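# Sort bottles upright onto ledges matching their cap colours

## Task

Set every bottle upright on the wall ledge whose coloured label strip matches that bottle's cap colour, with the bottle's entire base resting on the ledge.

## Robot and tools

ROBOT. There are two seven-joint arms, left_arm and right_arm, each with a two-finger parallel gripper. left_arm sits on the +y side. These names do not match the left and right sides of the camera pictures. Large wrist rotations can swing an elbow unexpectedly, because a gripper pose does not fix the elbow.

FRAME. All positions and orientations use one scene frame. Its origin is on the z = 0 plane, under the midpoint between the two arm bases, which are 0.70 m higher. +x points forward, the direction both arms face, and +z points up. Reported gripper poses can be off by a few centimetres, more when an arm reaches far.

GRIPPER. The fingers point along the gripper's own +z axis and close along its y axis. end_effector_position is the pinch point, midway between the closed finger pads and under 1 cm behind the tips. While closing, the tips move about 17 mm further along +z, mostly while the pads are still more than 70 mm apart. Opening runs from -1 (closed) to +1 (fully open, 0.145 m). A full close takes at least about 0.5 s. To hold something, keep commanding an opening clearly below grip_measured. Lower commands squeeze harder, up to roughly 10 N per pad, for objects up to about 11 cm wide. Closing fast can press harder.

ROW FORMAT. Every command row has 16 numbers. The first 8 are for left_arm: x, y, z, qw, qx, qy, qz, opening. The last 8 are the same fields for right_arm. x, y, z are an absolute target for end_effector_position, in metres, in the scene frame. The quaternion is an absolute target orientation with w first. Both arms must always be filled in. To keep an arm still, resend the exact pose from the last result before it stopped moving, plus its wanted opening. To keep an orientation, repeat the same quaternion rather than copying a drifted reading. A 0 in the opening slot is a real command (half open). To leave a gripper alone, repeat its present command, shown in the "Tool commands" line.

execute_actions(actions, cameras). actions is a list of actions. Each action is a list of 1 to 15 rows, and each row lasts one 1/30 s step. A shorter list keeps its last row until all 15 steps have run, so each action takes 0.5 s. An empty list just returns state and images. A target more than 0.6 m from the gripper's current position, along any of the gripper's axes, gets that action refused for both arms. A malformed action refuses the whole call, as does a first action that fails this check against the last reported state. Every step, the controller limits the commanded orientation to within 32 degrees of the measured one. Arms move position first when both cannot be reached. After each action an arm heads to its "Hand target", which may stop short; send the rest in the next call. Results also list end_effector_position at some steps.

move(target, speed, blend, opening_speed, blocking, cameras). target is one 16-number row or a list of up to 15 rows. There is no 0.6 m limit. Each gripper follows a straight line from its Hand target and turns the shorter way. speed is the top path speed in m/s, 0.002 to 1.1, default 0.25. Rotation is capped at twice that number, in rad/s. Give one speed, or one per target. blend, in metres, rounds the corners at intermediate targets; default 0. opening_speed, at least 0.2 per second on the -1 to +1 scale, ramps the fingers gradually. The first target's openings start at once. Later targets' openings are applied on arrival, after everything comes to rest. A move lasts at least 0.5 s and is cut at 10 s. It ignores obstacles and the other arm. Grippers lag behind, stray, and can exceed speed, especially with a nearly straight arm. With blocking=false the result comes after about 0.5 s and a later move takes over. The result ends with a "move:" line giving the outcome (done, off_target, moving, held, fault) and any limits, e.g. limits=paced (pose clipped) or limits=held (steps withheld). An arm not named in the outcome is done: within 3 mm and 2 degrees of its target.

wait(seconds, cameras): 0 to 10 s, arms keep their last command, and a running move continues. stop(cameras): brakes a running move; faster moves need more room. zoom_image(camera, region): camera is cam_high or cam_low; region [x0, y0, x1, y1] is in pixels of the 896x504 image, at most 504 by 504, origin top-left. read_manual(section): returns the licence texts only. finished_scene(scene): ends the current scene, given its number, and cannot be undone. The bottles must stay correctly placed without the robot's help.

CAMERAS. cam_high is at about (-0.17, -0.94, 0.85) and cam_low at about (-0.05, 1.03, 0.88). Calibration lines give K, distortion and T_world_to_cam, which may be slightly off.

READINGS. Joint velocities show "within noise" when an arm is still. Joint torques follow the joint order, without the gripper. They include gravity, offsets and noise. The third and fourth torques wrap at ±28 N m. MOTOR HOT appears at 85 °C. At 100 °C an OVER-TEMPERATURE FAULT stops the arm for 30 to 60 s or more. Avoid long loaded holds, stretched arms and pushing at unreachable poses. The simulation keeps running while replies are composed.

AVOID. Do not let the arms hit or press each other. The clearance check does not stop gripper-to-gripper contact. Never close one gripper on the other's fingers. Do not drop bottles, release them while they move, or strike things fast. Do not push anything off the work area. Loose objects may occasionally get a small push.

Each tool is called after ">>>" by a JSON object that holds its "name" and its "arguments".

## Session

>>> {"name": "execute_actions", "arguments": {"actions": []}}

Scene clock: 0.00 s.
left_arm: end_effector_position=(+0.3554, +0.1334, +0.3763) grip_measured=+1.00 end_effector_quat_wxyz=(-0.040, -0.585, +0.680, -0.440) | right_arm: end_effector_position=(+0.4020, -0.0846, +0.4120) grip_measured=+1.00 end_effector_quat_wxyz=(+0.172, +0.783, +0.024, +0.598)
Joint positions: left_arm=[0.476 0.652 -0.724 1.144 -0.177 -0.294 0.656 0.145] | right_arm=[0.249 -0.096 -0.415 1.14 -0.092 0.203 -0.635 0.145]
Joint velocities: within noise
Joint torques (N m): no reading
Motor temperatures (°C): left_arm=[23 20 24 22 21 24 21] | right_arm=[21 23 24 21 21 21 22]
Hand target: left_arm +0.3554, +0.1334, +0.3763; -0.040, -0.585, +0.680, -0.440 | right_arm +0.4020, -0.0846, +0.4120; +0.172, +0.783, +0.024, +0.598
Tool commands: left_gripper/opening=+1.0 right_gripper/opening=+1.0

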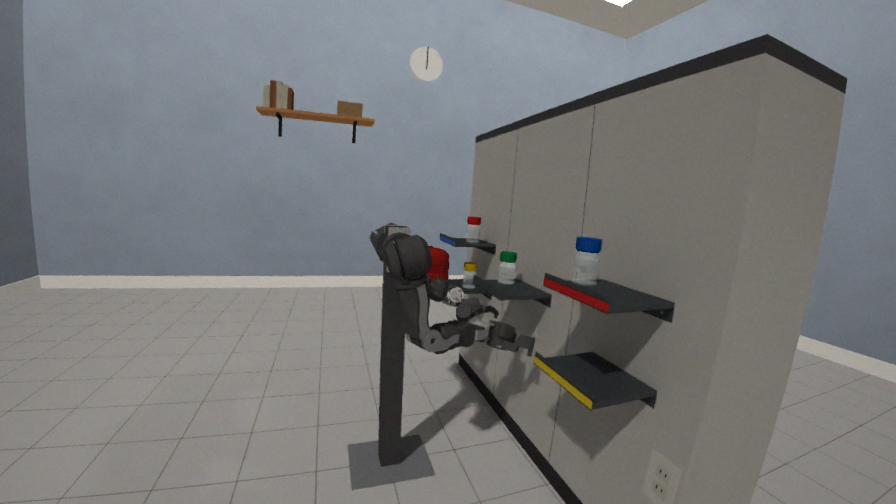

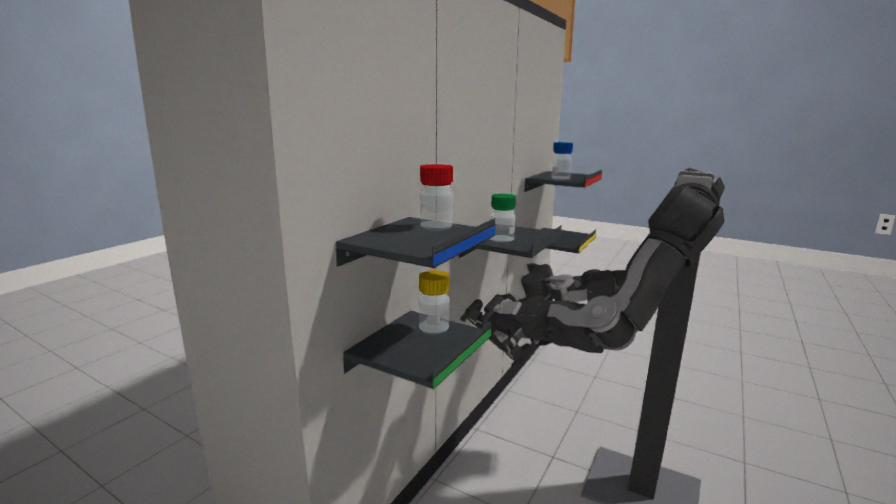

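>>> {"name": "zoom_image", "arguments": {"camera": "cam_high", "region": [340, 200, 700, 420]}}

>>> {"name": "zoom_image", "arguments": {"camera": "cam_low", "region": [320, 120, 640, 400]}}

Scaled by 1.400 from the camera's 896x504 image, which has a finer 1280x720 frame.

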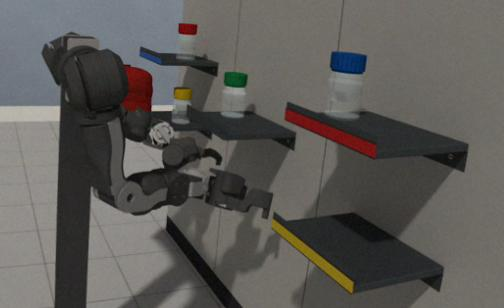

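Scaled by 1.575 from the camera's 896x504 image, which has a finer 1280x720 frame.

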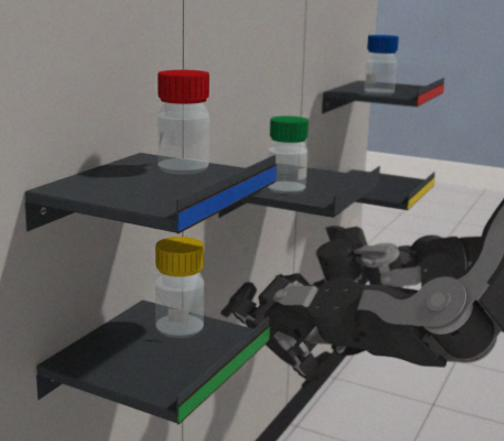

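>>> {"name": "zoom_image", "arguments": {"camera": "cam_high", "region": [420, 270, 560, 370]}}

>>> {"name": "zoom_image", "arguments": {"camera": "cam_low", "region": [450, 250, 610, 370]}}

Scaled by 3.600 from the camera's 896x504 image, which has a finer 1280x720 frame.

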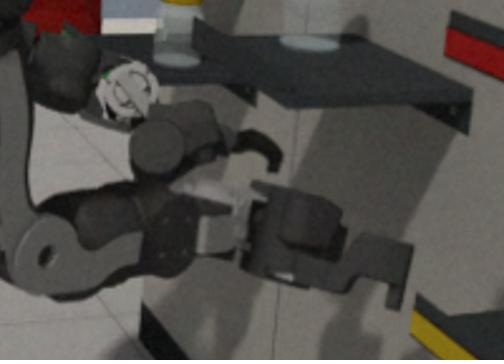

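Scaled by 3.150 from the camera's 896x504 image, which has a finer 1280x720 frame.

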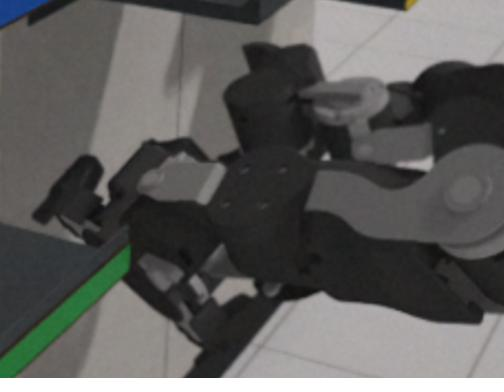

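>>> {"name": "move", "arguments": {"target": [[0.25,0.2,0.45,0,0.7071,0,0.7071,1,0.25,-0.2,0.45,0,0.7071,0,0.7071,1],[0.25,0.3,0.62,0,0.7071,0,0.7071,-1,0.25,-0.3,0.62,0,0.7071,0,0.7071,-1]]}}

Scene clock: 84.03 s.
left_arm: end_effector_position=(+0.2497, +0.3013, +0.6207) grip_measured=-1.00 end_effector_quat_wxyz=(-0.002, +0.706, +0.002, +0.709) | right_arm: end_effector_position=(+0.2498, -0.3002, +0.6201) grip_measured=-1.00 end_effector_quat_wxyz=(+0.001, +0.706, -0.002, +0.708)
Joint positions: left_arm=[-0.735 0.611 0.809 2.257 0.94 0.263 0.093 0] | right_arm=[-1.198 0.908 0.905 2.259 1.162 -0.131 -0.132 0]
Joint velocities: within noise
Joint torques (N m): left_arm=[0.15 4.15 1.52 3.41 0.24 -0.57 0.16] | right_arm=[0.01 2.57 3.79 1.66 0.1 -0.38 0.18]
Motor temperatures (°C): left_arm=[26 21 25 23 21 24 21] | right_arm=[22 23 24 23 21 21 21]
Hand target: left_arm +0.2500, +0.3000, +0.6200; +0.000, +0.707, +0.000, +0.707 | right_arm +0.2500, -0.3000, +0.6201; +0.000, +0.707, +0.000, +0.707
Off the commanded pose: left_arm 0.002 m, 0 deg | right_arm 0.000 m, 0 deg.
move: done

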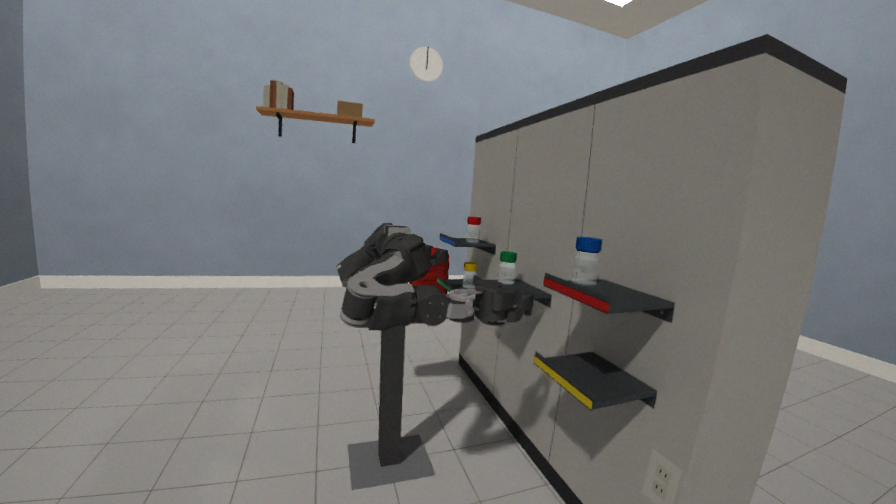

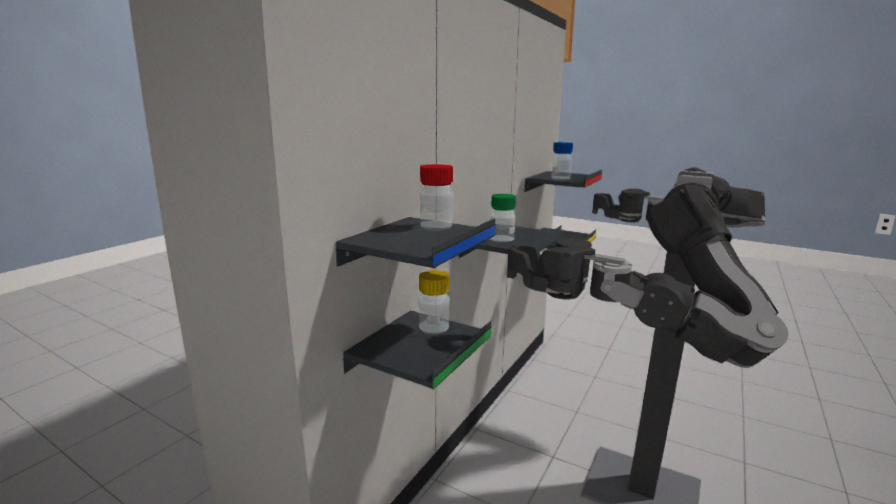

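>>> {"name": "zoom_image", "arguments": {"camera": "cam_high", "region": [440, 260, 560, 340]}}

>>> {"name": "zoom_image", "arguments": {"camera": "cam_low", "region": [490, 180, 660, 310]}}

Scaled by 4.200 from the camera's 896x504 image, which has a finer 1280x720 frame.

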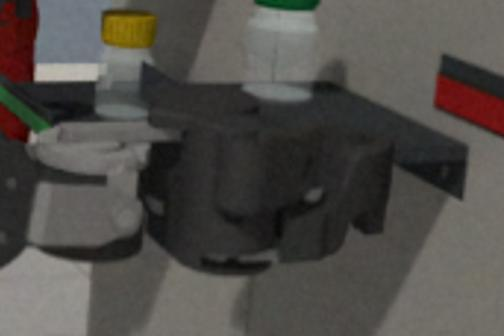

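Scaled by 2.965 from the camera's 896x504 image, which has a finer 1280x720 frame.

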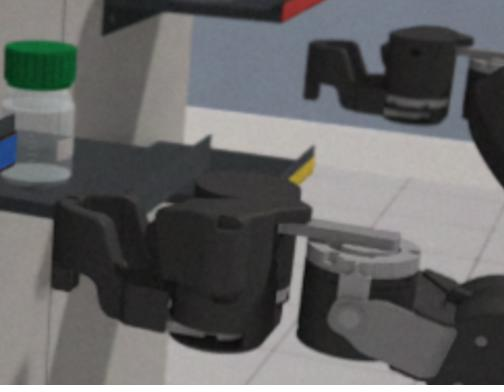

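>>> {"name": "move", "arguments": {"target": [0.24,0.328,0.54,0,0.7071,0,0.7071,0.4,0.24,-0.34,0.735,0,0.7071,0,0.7071,0.4]}}

>>> {"name": "zoom_image", "arguments": {"camera": "cam_high", "region": [420, 200, 620, 330]}}

>>> {"name": "zoom_image", "arguments": {"camera": "cam_low", "region": [400, 120, 640, 370]}}

Scene clock: 191.77 s.
left_arm: end_effector_position=(+0.2400, +0.3292, +0.5412) grip_measured=+0.40 end_effector_quat_wxyz=(-0.003, +0.706, +0.002, +0.708) | right_arm: end_effector_position=(+0.2394, -0.3416, +0.7362) grip_measured=+0.40 end_effector_quat_wxyz=(+0.004, +0.705, -0.002, +0.709)
Joint positions: left_arm=[-0.754 0.536 0.632 1.941 0.785 -0.085 0.287 0.105] | right_arm=[-1.1 0.936 1.571 2.161 1.546 0.465 0.042 0.105]
Joint velocities: within noise
Joint torques (N m): left_arm=[-0.09 3.94 1.37 3.64 0.27 -0.66 0.22] | right_arm=[0.22 3.6 2.59 0.35 0.22 -0.32 0.16]
Motor temperatures (°C): left_arm=[23 22 25 23 21 25 21] | right_arm=[21 23 25 20 20 20 21]
Hand target: left_arm +0.2400, +0.3280, +0.5400; +0.000, +0.707, +0.000, +0.707 | right_arm +0.2400, -0.3401, +0.7350; +0.000, +0.707, +0.000, +0.707
Off the commanded pose: left_arm 0.002 m, 0 deg | right_arm 0.002 m, 1 deg.
joint read past its limit (right arm) — joint 3 (upper arm roll), upper limit.
joint sent to its limit (right arm) — joint 3 (upper arm roll), upper limit. The joint targets still meet the commanded pose.
move: done

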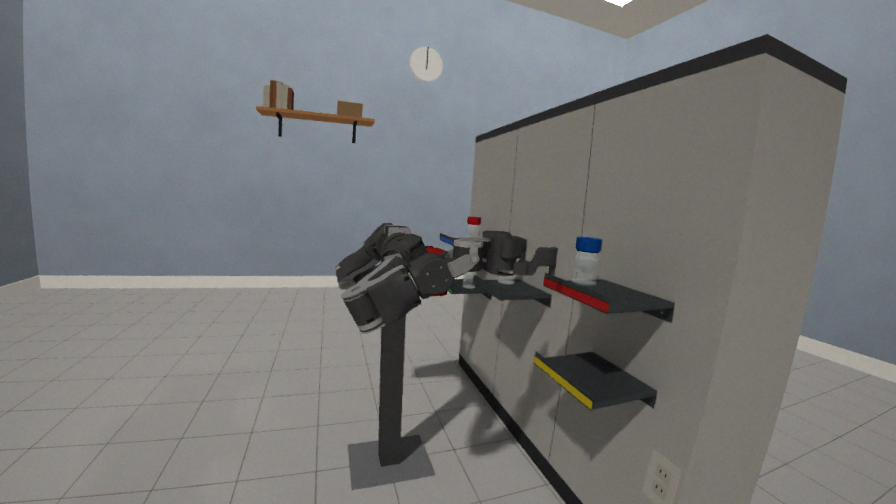

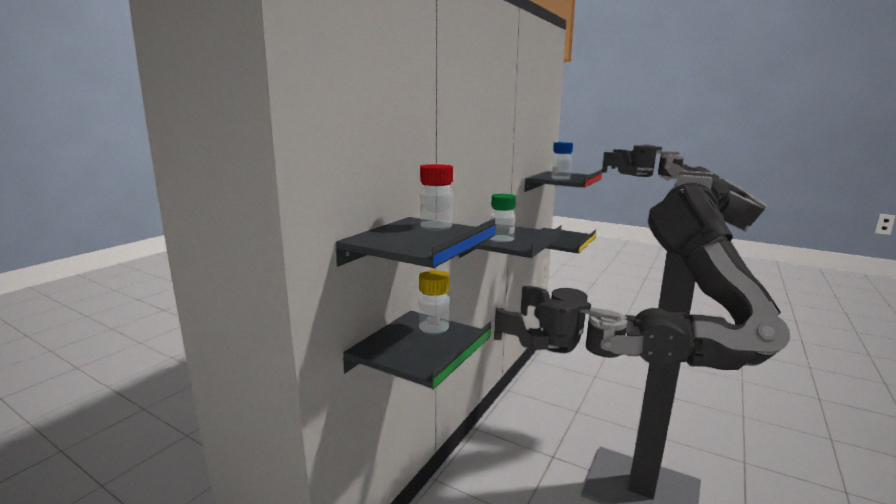

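Scaled by 2.520 from the camera's 896x504 image, which has a finer 1280x720 frame.

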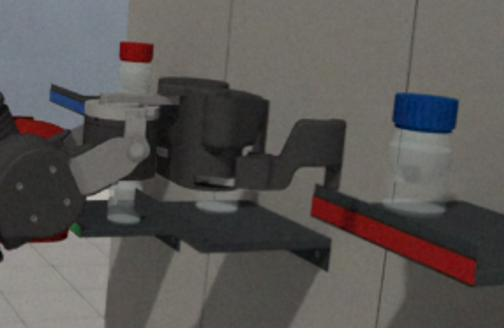

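Scaled by 2.016 from the camera's 896x504 image, which has a finer 1280x720 frame.

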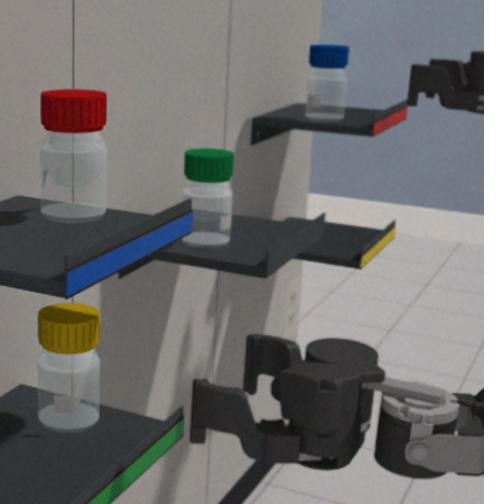

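>>> {"name": "move", "arguments": {"target": [0.40,0.330,0.54,0,0.7071,0,0.7071,0.4,0.375,-0.337,0.74,0,0.7071,0,0.7071,0.4], "speed": 0.2}}

>>> {"name": "zoom_image", "arguments": {"camera": "cam_high", "region": [420, 200, 620, 330]}}

>>> {"name": "zoom_image", "arguments": {"camera": "cam_low", "region": [400, 120, 640, 370]}}

Scene clock: 202.83 s.
left_arm: end_effector_position=(+0.4003, +0.3308, +0.5432) grip_measured=+0.40 end_effector_quat_wxyz=(-0.001, +0.705, +0.001, +0.710) | right_arm: end_effector_position=(+0.3753, -0.3372, +0.7379) grip_measured=+0.40 end_effector_quat_wxyz=(+0.014, +0.704, +0.019, +0.710)
Joint positions: left_arm=[0.144 0.696 0.075 1.4 0.673 0.052 0.163 0.105] | right_arm=[-0.947 1.584 1.129 1.723 1.559 0.178 -0.152 0.105]
Joint velocities: within noise
Joint torques (N m): left_arm=[5.5 5.21 1.37 3.51 0.19 -0.68 0.18] | right_arm=[3.47 4.1 5.7 0.23 0.09 -0.52 0.03]
Motor temperatures (°C): left_arm=[23 22 24 23 21 25 21] | right_arm=[21 23 25 20 20 20 21]
Hand target: left_arm +0.4000, +0.3300, +0.5402; +0.000, +0.707, +0.000, +0.707 | right_arm +0.3749, -0.3371, +0.7400; +0.013, +0.702, +0.018, +0.712
Off the commanded pose: left_arm 0.003 m, 0 deg | right_arm 0.002 m, 3 deg.
joint sent to its limit (right arm) — joint 5 (forearm roll), upper limit. The joint targets are off in orientation, not in position.
move: off_target (right_arm)

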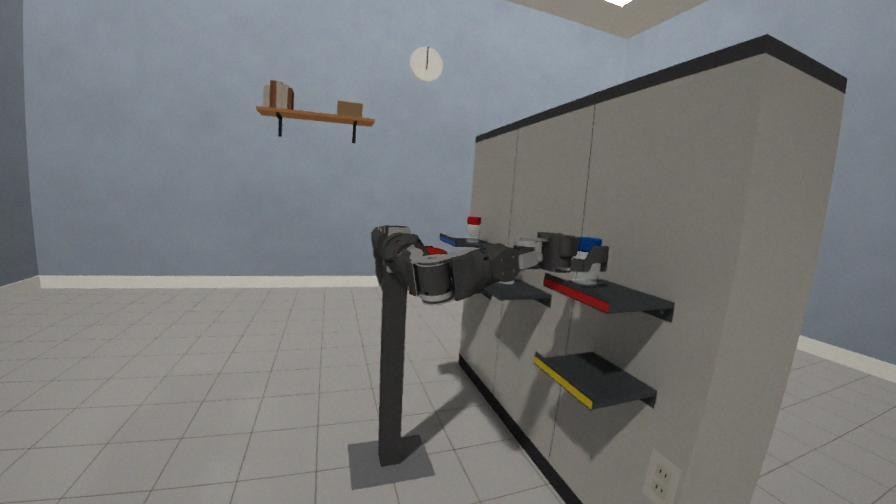

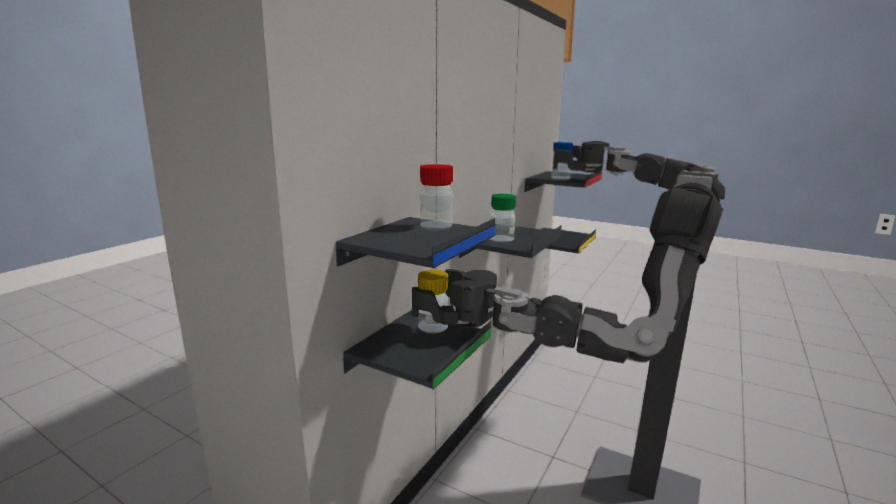

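Scaled by 2.520 from the camera's 896x504 image, which has a finer 1280x720 frame.

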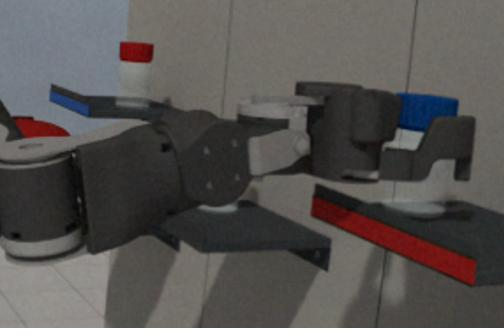

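Scaled by 2.016 from the camera's 896x504 image, which has a finer 1280x720 frame.

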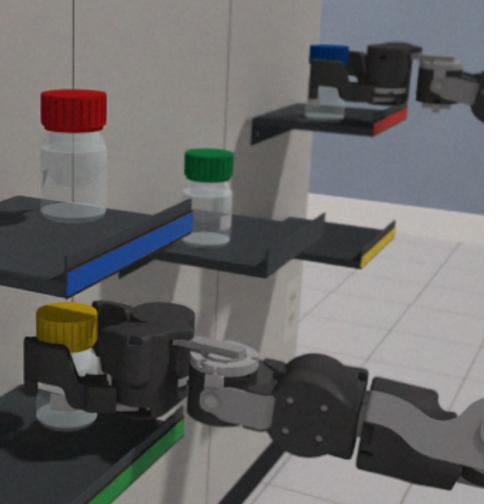

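>>> {"name": "move", "arguments": {"target": [0.40,0.330,0.54,0,0.7071,0,0.7071,-0.6,0.375,-0.337,0.74,0.013,0.702,0.018,0.712,-0.6], "opening_speed": 1.2}}

>>> {"name": "zoom_image", "arguments": {"camera": "cam_high", "region": [420, 200, 620, 330]}}

>>> {"name": "zoom_image", "arguments": {"camera": "cam_low", "region": [400, 120, 640, 370]}}

Scene clock: 211.67 s.
left_arm: end_effector_position=(+0.4002, +0.3312, +0.5430) grip_measured=-0.49 end_effector_quat_wxyz=(-0.002, +0.705, +0.001, +0.710) | right_arm: end_effector_position=(+0.3752, -0.3375, +0.7381) grip_measured=-0.25 end_effector_quat_wxyz=(+0.015, +0.704, +0.018, +0.710)
Joint positions: left_arm=[0.144 0.696 0.074 1.399 0.672 0.05 0.162 0.039] | right_arm=[-0.946 1.584 1.129 1.723 1.559 0.178 -0.153 0.057]
Joint velocities: within noise
Joint torques (N m): left_arm=[5.58 5.26 1.37 3.7 0.24 -0.64 0.22] | right_arm=[3.84 4.31 5.22 0.24 0.08 -0.52 0.07]
Motor temperatures (°C): left_arm=[23 23 24 23 21 25 21] | right_arm=[21 23 25 20 20 21 21]
Hand target: left_arm +0.4000, +0.3301, +0.5400; +0.000, +0.707, +0.000, +0.707 | right_arm +0.3750, -0.3370, +0.7400; +0.013, +0.702, +0.018, +0.712
Off the commanded pose: left_arm 0.003 m, 1 deg | right_arm 0.002 m, 0 deg.
joint sent to its limit (right arm) — joint 5 (forearm roll), upper limit. The joint targets still meet the commanded pose.
move: done

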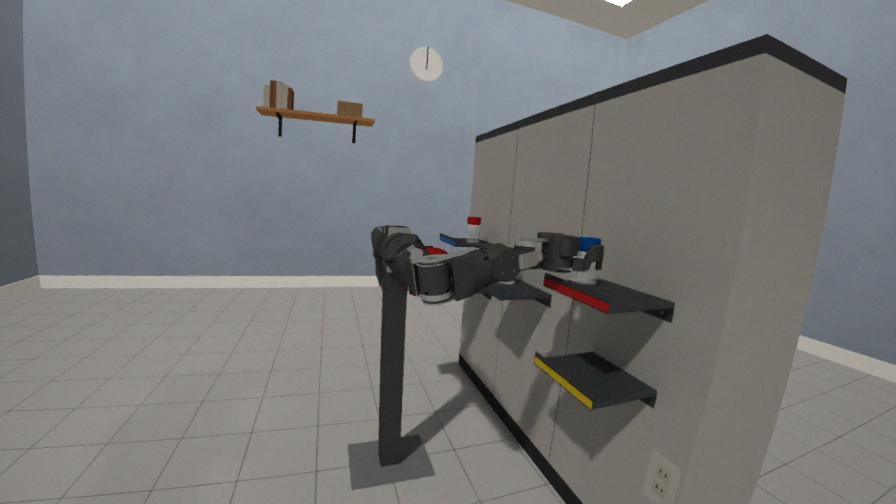

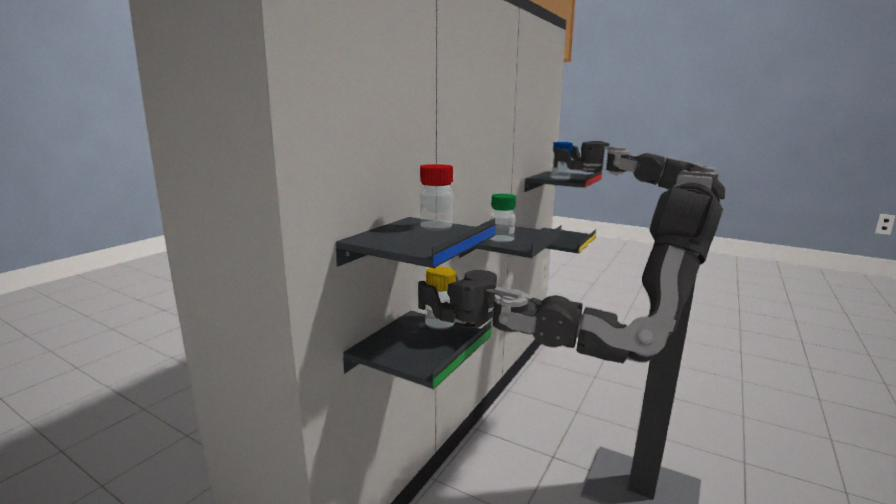

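Scaled by 2.520 from the camera's 896x504 image, which has a finer 1280x720 frame.

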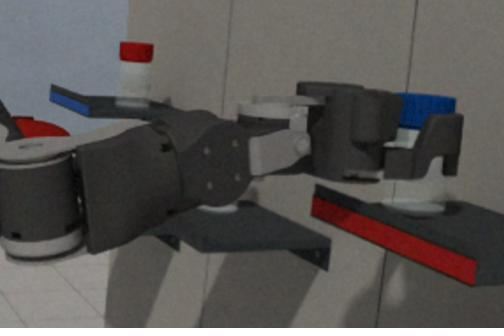

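Scaled by 2.016 from the camera's 896x504 image, which has a finer 1280x720 frame.

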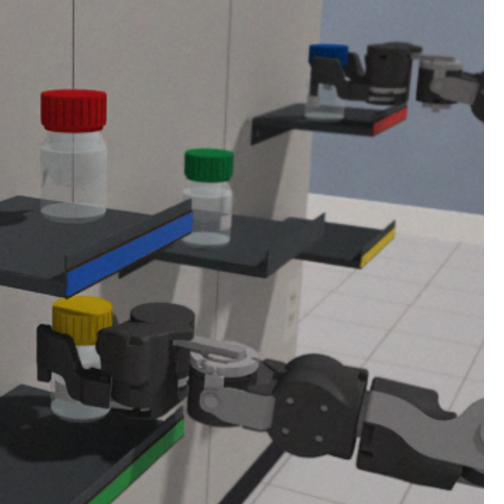

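>>> {"name": "move", "arguments": {"target": [[0.40,0.330,0.54,0,0.7071,0,0.7071,0.3,0.375,-0.337,0.74,0.013,0.702,0.018,0.712,-0.6],[0.375,0.330,0.54,0,0.7071,0,0.7071,-0.6,0.375,-0.337,0.74,0.013,0.702,0.018,0.712,-0.6]], "opening_speed": 1.2}}

>>> {"name": "zoom_image", "arguments": {"camera": "cam_low", "region": [400, 120, 640, 370]}}

Scene clock: 232.03 s.
left_arm: end_effector_position=(+0.3754, +0.3303, +0.5398) grip_measured=-0.25 end_effector_quat_wxyz=(+0.000, +0.707, +0.000, +0.707) | right_arm: end_effector_position=(+0.3752, -0.3375, +0.7381) grip_measured=-0.25 end_effector_quat_wxyz=(+0.015, +0.704, +0.018, +0.710)
Joint positions: left_arm=[-0.005 0.703 0.159 1.51 0.694 0.051 0.16 0.057] | right_arm=[-0.946 1.584 1.129 1.723 1.559 0.178 -0.153 0.057]
Joint velocities: within noise
Joint torques (N m): left_arm=[4.5 5.63 2.35 5.08 0.26 -0.6 0.08] | right_arm=[3.92 4.36 5.15 0.34 0.04 -0.52 0.05]
Motor temperatures (°C): left_arm=[24 23 24 23 21 25 21] | right_arm=[22 23 26 20 20 21 21]
Hand target: left_arm +0.3750, +0.3300, +0.5400; +0.000, +0.707, +0.000, +0.707 | right_arm +0.3750, -0.3370, +0.7400; +0.013, +0.702, +0.018, +0.712
Off the commanded pose: left_arm 0.001 m, 0 deg | right_arm 0.002 m, 0 deg.
joint sent to its limit (right arm) — joint 5 (forearm roll), upper limit. The joint targets still meet the commanded pose.
move: done

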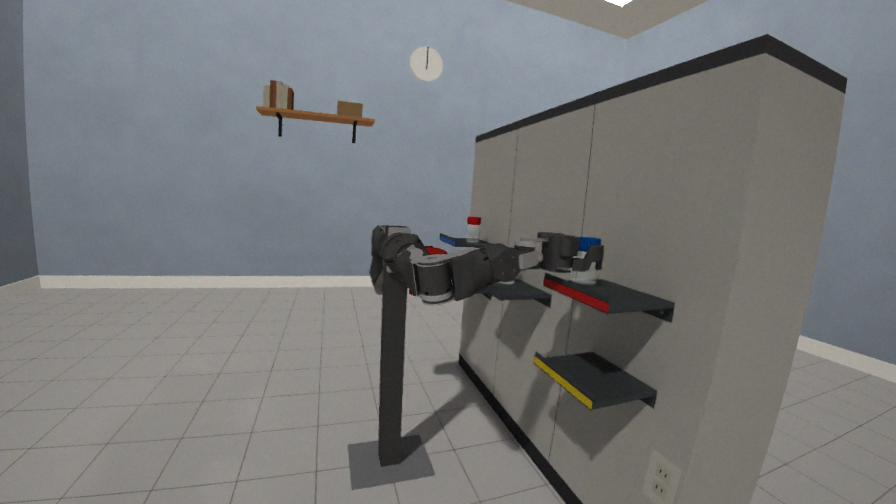

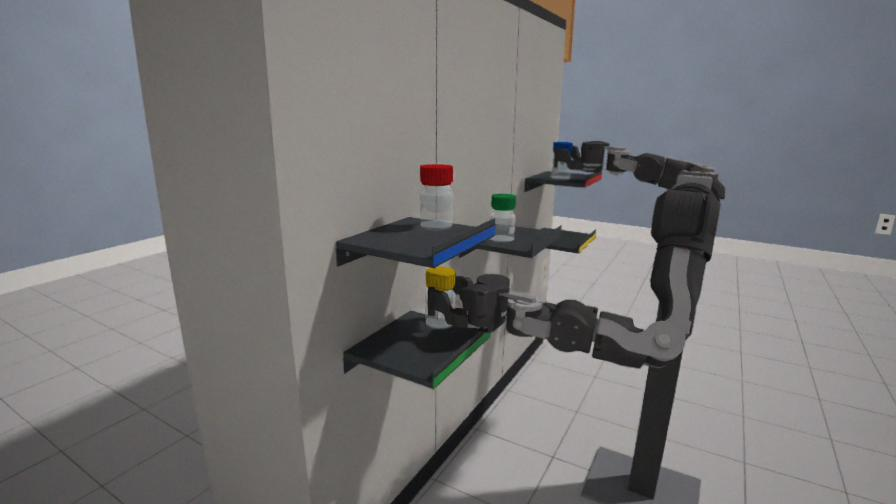

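Scaled by 2.016 from the camera's 896x504 image, which has a finer 1280x720 frame.

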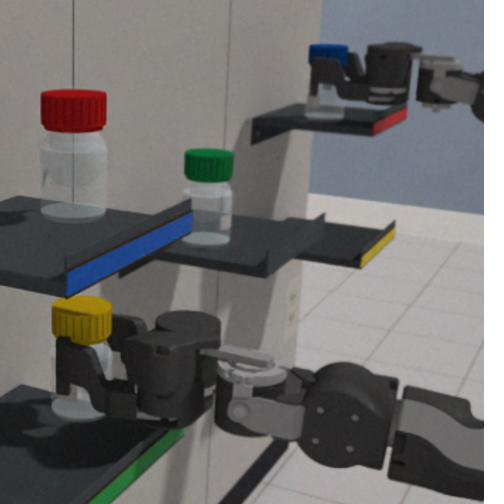

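>>> {"name": "move", "arguments": {"target": [[0.375,0.33,0.585,0,0.7071,0,0.7071,-0.6,0.375,-0.337,0.775,0,0.7071,0,0.7071,-0.6],[0.225,0.31,0.585,0,0.7071,0,0.7071,-0.6,0.24,-0.30,0.775,0,0.7071,0,0.7071,-0.6],[0.225,-0.04,0.69,0,0.7071,0,0.7071,-0.6,0.24,-0.31,0.775,0,0.7071,0,0.7071,-0.6]], "blend": 0.02}}

>>> {"name": "zoom_image", "arguments": {"camera": "cam_high", "region": [420, 200, 620, 330]}}

>>> {"name": "zoom_image", "arguments": {"camera": "cam_low", "region": [400, 120, 640, 370]}}

Scene clock: 256.67 s.
left_arm: end_effector_position=(+0.2185, +0.0510, +0.6714) grip_measured=-0.25 end_effector_quat_wxyz=(+0.052, +0.549, +0.026, +0.834) | right_arm: end_effector_position=(+0.2408, -0.3087, +0.7728) grip_measured=-0.25 end_effector_quat_wxyz=(+0.008, +0.685, +0.024, +0.728)
Joint positions: left_arm=[-0.556 -0.157 -0.722 2.435 -0.547 0.034 -0.303 0.057] | right_arm=[-0.596 1.027 1.409 2.245 1.559 0.785 -0.123 0.057]
Joint velocities: within noise
Joint torques (N m): left_arm=[-0.01 -2.31 -2.5 3.36 -0.05 -0.75 0] | right_arm=[0.75 6.08 3.92 0.06 0.08 -0.38 0.15]
Motor temperatures (°C): left_arm=[23 23 25 24 21 25 21] | right_arm=[22 24 26 20 20 21 21]
Hand target: left_arm +0.2182, +0.0499, +0.6717; +0.054, +0.548, +0.028, +0.835 | right_arm +0.2401, -0.3081, +0.7747; +0.008, +0.683, +0.027, +0.730
Off the commanded pose: left_arm 0.093 m, 24 deg | right_arm 0.003 m, 5 deg.
joint read past its limit (left arm) — joint 4 (elbow), upper limit, where the elbow is as bent as it goes.
joint sent to its limit (right arm) — joint 5 (forearm roll), upper limit; joint 6 (wrist pitch), upper limit.
move: held (left_arm; a check stopped the path), off_target (right_arm; braked when a check withheld steps of left_arm); path passed 2 of 3 targets; limits=held
pose unreachable (left arm): on one or more control steps of this call, first in action 0 (counted from 0), this arm could not follow its commanded pose, so it was not sent that pose on those steps. It may still have moved: this result reports where it is.
cause: moving toward the commanded pose would bring two parts of the arm too close to each other (its base and another part of the arm, with joints 1 (shoulder pitch) to 6 (wrist pitch) between them).

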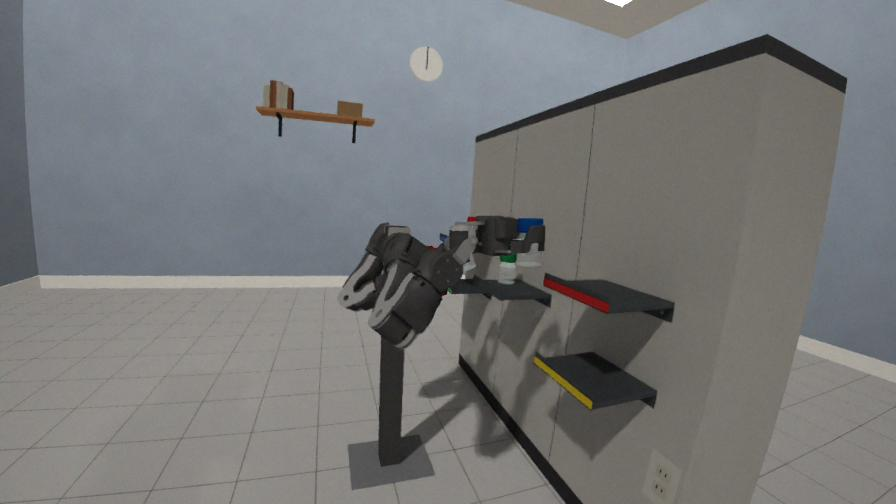

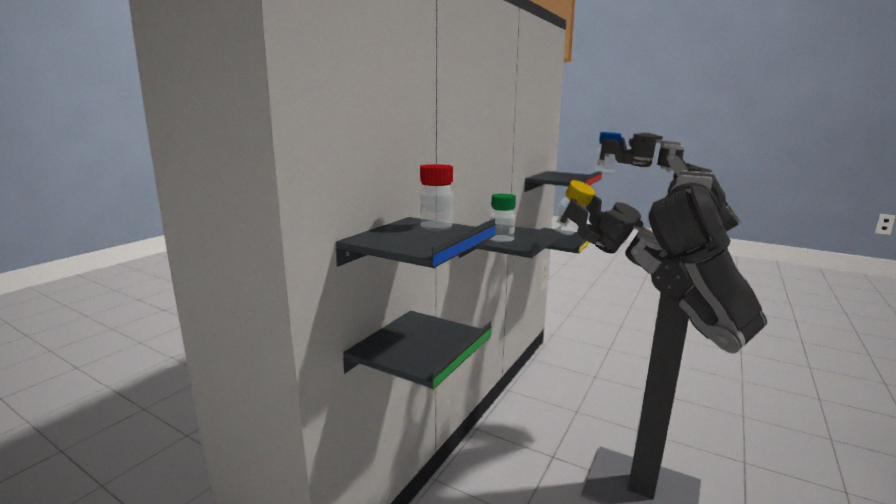

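Scaled by 2.520 from the camera's 896x504 image, which has a finer 1280x720 frame.

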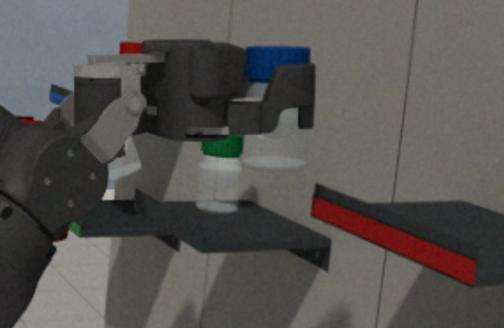

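Scaled by 2.016 from the camera's 896x504 image, which has a finer 1280x720 frame.

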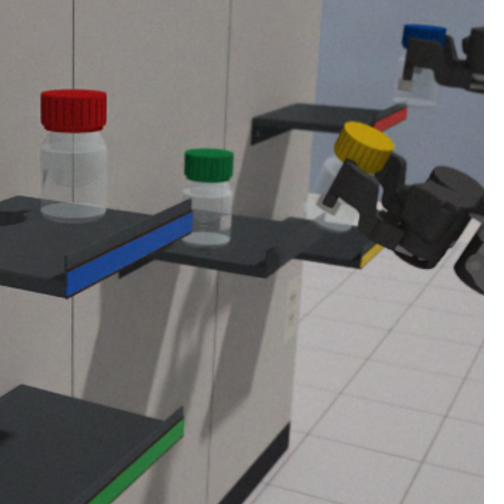

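>>> {"name": "move", "arguments": {"target": [[0.27,0.0,0.71,0.153,0.690,-0.153,0.690,-0.6,0.24,-0.31,0.775,0.008,0.683,0.027,0.730,-0.6],[0.37,-0.062,0.69,0.153,0.690,-0.153,0.690,-0.6,0.24,-0.31,0.775,0.008,0.683,0.027,0.730,-0.6],[0.37,-0.062,0.65,0.153,0.690,-0.153,0.690,-0.6,0.24,-0.31,0.775,0.008,0.683,0.027,0.730,-0.6]], "blend": 0.01, "speed": [0.25,0.2,0.08]}}

>>> {"name": "zoom_image", "arguments": {"camera": "cam_high", "region": [420, 200, 620, 330]}}

>>> {"name": "zoom_image", "arguments": {"camera": "cam_low", "region": [400, 120, 640, 370]}}

Scene clock: 285.40 s.
left_arm: end_effector_position=(+0.3701, -0.0613, +0.6477) grip_measured=-0.25 end_effector_quat_wxyz=(+0.151, +0.695, -0.153, +0.686) | right_arm: end_effector_position=(+0.2408, -0.3099, +0.7732) grip_measured=-0.25 end_effector_quat_wxyz=(+0.006, +0.685, +0.025, +0.728)
Joint positions: left_arm=[0.589 -0.051 -0.716 1.807 0.449 0.69 -0.504 0.057] | right_arm=[-0.597 1.027 1.412 2.236 1.554 0.785 -0.108 0.057]
Joint velocities: within noise
Joint torques (N m): left_arm=[8.03 -2.33 0.49 4.04 -0.17 -0.94 0.18] | right_arm=[0.65 5.74 4 0.02 -0.05 -0.39 0.15]
Motor temperatures (°C): left_arm=[23 23 24 23 21 25 21] | right_arm=[21 24 26 20 20 21 21]
Hand target: left_arm +0.3700, -0.0620, +0.6500; +0.153, +0.690, -0.153, +0.690 | right_arm +0.2400, -0.3100, +0.7751; +0.008, +0.683, +0.027, +0.730
Off the commanded pose: left_arm 0.002 m, 1 deg | right_arm 0.002 m, 0 deg.
joint sent to its limit (right arm) — joint 6 (wrist pitch), upper limit. The joint targets still meet the commanded pose.
move: done

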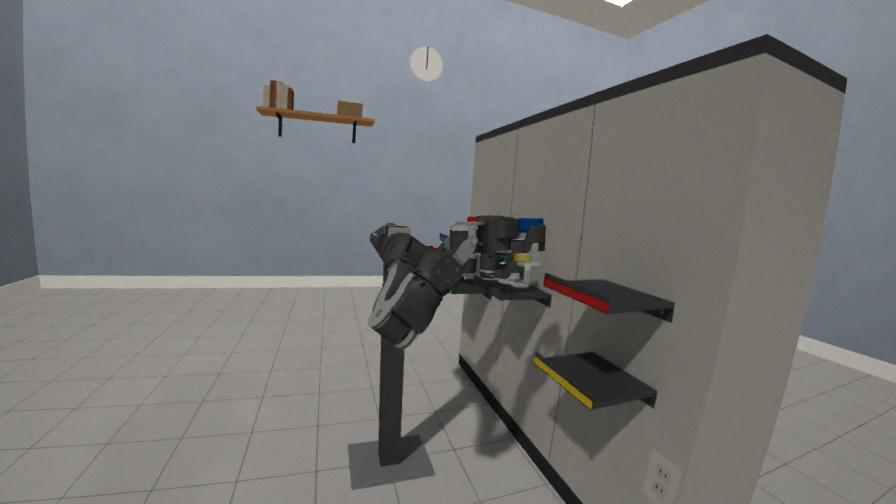

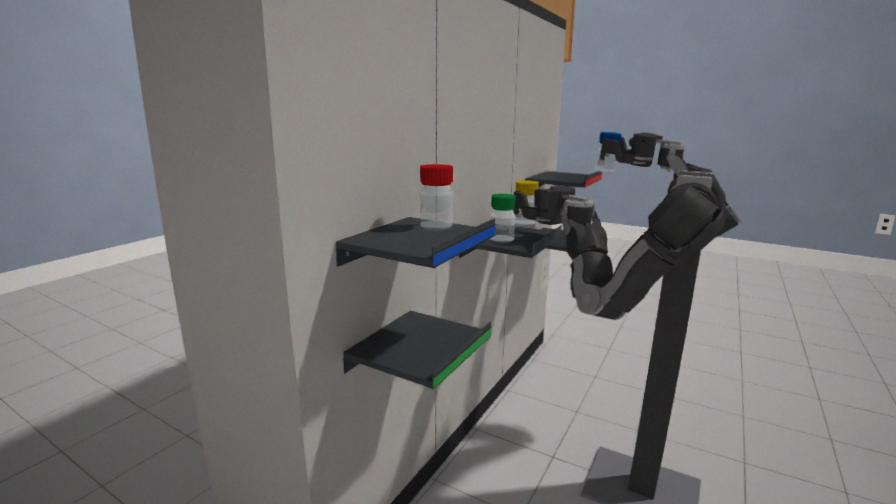

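Scaled by 2.520 from the camera's 896x504 image, which has a finer 1280x720 frame.

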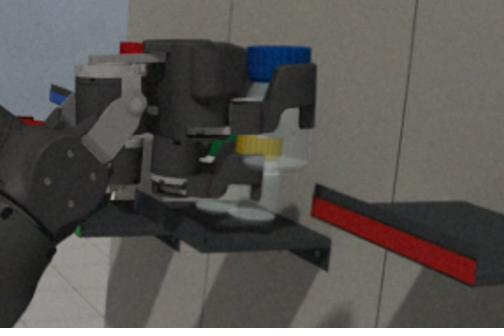

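Scaled by 2.016 from the camera's 896x504 image, which has a finer 1280x720 frame.

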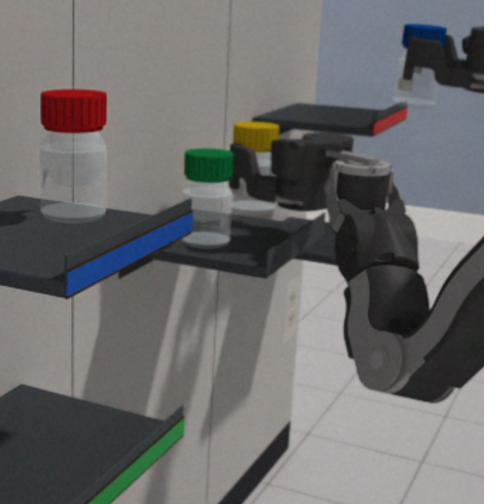

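>>> {"name": "move", "arguments": {"target": [0.37,-0.062,0.638,0.153,0.690,-0.153,0.690,-0.6,0.24,-0.31,0.775,0.008,0.683,0.027,0.730,-0.6], "speed": 0.03}}

>>> {"name": "zoom_image", "arguments": {"camera": "cam_high", "region": [470, 220, 560, 310]}}

Scene clock: 294.40 s.
left_arm: end_effector_position=(+0.3700, -0.0616, +0.6375) grip_measured=-0.25 end_effector_quat_wxyz=(+0.152, +0.693, -0.153, +0.688) | right_arm: end_effector_position=(+0.2408, -0.3099, +0.7732) grip_measured=-0.25 end_effector_quat_wxyz=(+0.006, +0.685, +0.025, +0.728)
Joint positions: left_arm=[0.569 -0.026 -0.739 1.795 0.448 0.637 -0.504 0.057] | right_arm=[-0.597 1.027 1.412 2.236 1.554 0.785 -0.108 0.057]
Joint velocities: within noise
Joint torques (N m): left_arm=[7.24 -2.07 0.5 3.81 -0.17 -0.95 0.16] | right_arm=[0.75 5.63 3.96 0.06 -0.05 -0.4 0.12]
Motor temperatures (°C): left_arm=[24 22 24 23 21 26 21] | right_arm=[21 24 26 20 20 21 21]
Hand target: left_arm +0.3700, -0.0620, +0.6379; +0.153, +0.690, -0.153, +0.690 | right_arm +0.2400, -0.3100, +0.7751; +0.008, +0.683, +0.027, +0.730
Off the commanded pose: left_arm 0.001 m, 0 deg | right_arm 0.002 m, 0 deg.
joint sent to its limit (right arm) — joint 6 (wrist pitch), upper limit. The joint targets still meet the commanded pose.
move: done

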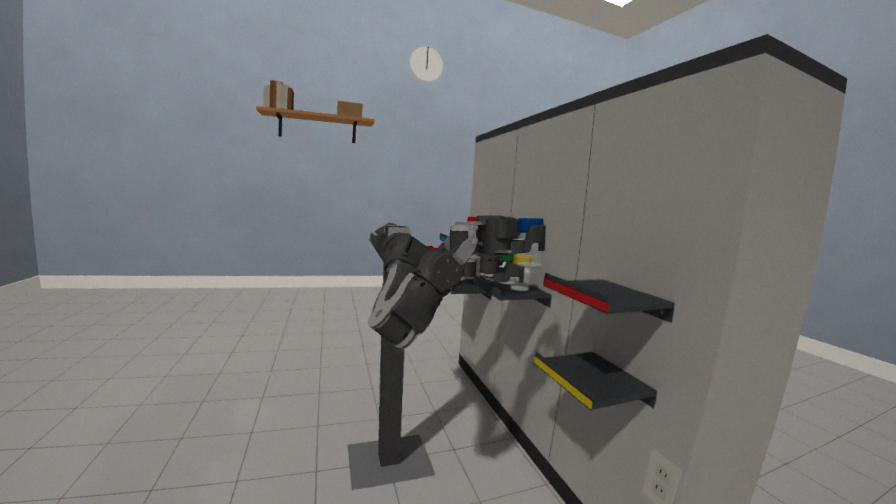

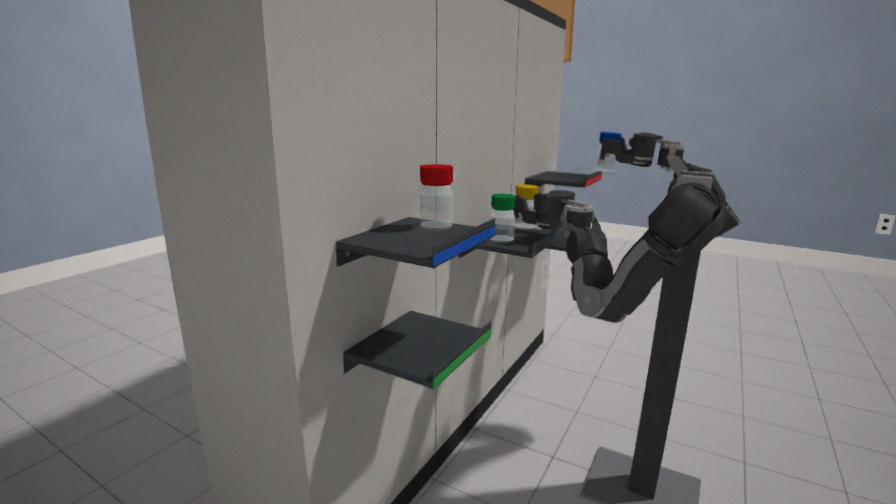

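Scaled by 5.600 from the camera's 896x504 image, which has a finer 1280x720 frame.

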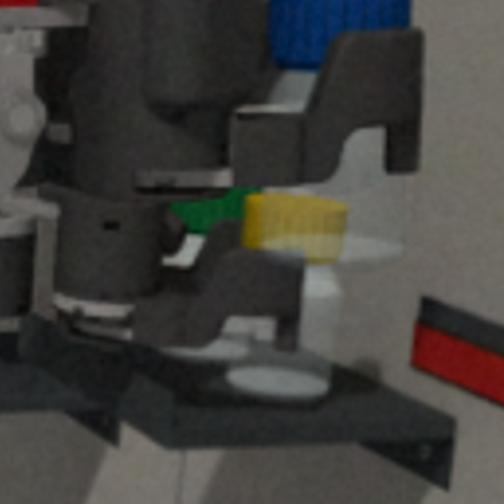

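>>> {"name": "move", "arguments": {"target": [0.37,-0.062,0.634,0.153,0.690,-0.153,0.690,-0.6,0.24,-0.31,0.775,0.008,0.683,0.027,0.730,-0.6], "speed": 0.02}}

>>> {"name": "zoom_image", "arguments": {"camera": "cam_high", "region": [470, 220, 560, 310]}}

Scene clock: 301.97 s.
left_arm: end_effector_position=(+0.3699, -0.0618, +0.6342) grip_measured=-0.25 end_effector_quat_wxyz=(+0.152, +0.692, -0.154, +0.689) | right_arm: end_effector_position=(+0.2408, -0.3099, +0.7732) grip_measured=-0.25 end_effector_quat_wxyz=(+0.006, +0.685, +0.025, +0.728)
Joint positions: left_arm=[0.564 -0.018 -0.747 1.79 0.448 0.619 -0.504 0.057] | right_arm=[-0.597 1.027 1.412 2.236 1.554 0.785 -0.108 0.057]
Joint velocities: within noise
Joint torques (N m): left_arm=[6.92 -1.99 0.53 3.73 -0.17 -0.91 0.15] | right_arm=[0.78 5.76 3.89 0.03 -0.07 -0.39 0.14]
Motor temperatures (°C): left_arm=[25 22 24 23 21 26 21] | right_arm=[21 24 26 20 20 21 21]
Hand target: left_arm +0.3700, -0.0620, +0.6339; +0.153, +0.690, -0.153, +0.690 | right_arm +0.2400, -0.3100, +0.7750; +0.008, +0.683, +0.027, +0.730
Off the commanded pose: left_arm 0.000 m, 0 deg | right_arm 0.002 m, 0 deg.
joint sent to its limit (right arm) — joint 6 (wrist pitch), upper limit. The joint targets still meet the commanded pose.
move: done

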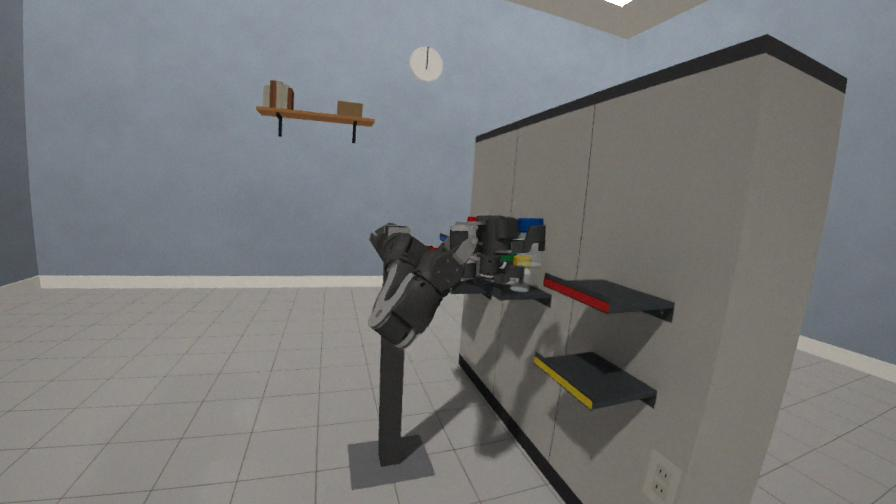

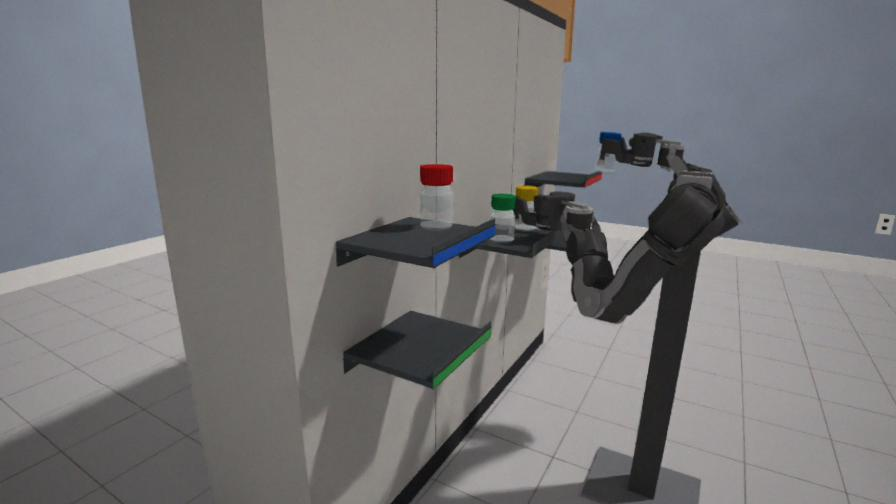

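Scaled by 5.600 from the camera's 896x504 image, which has a finer 1280x720 frame.

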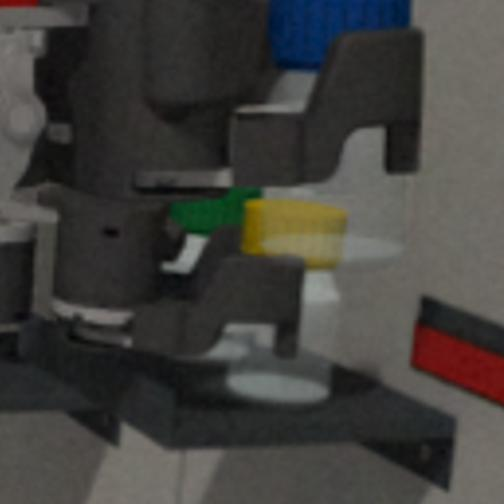

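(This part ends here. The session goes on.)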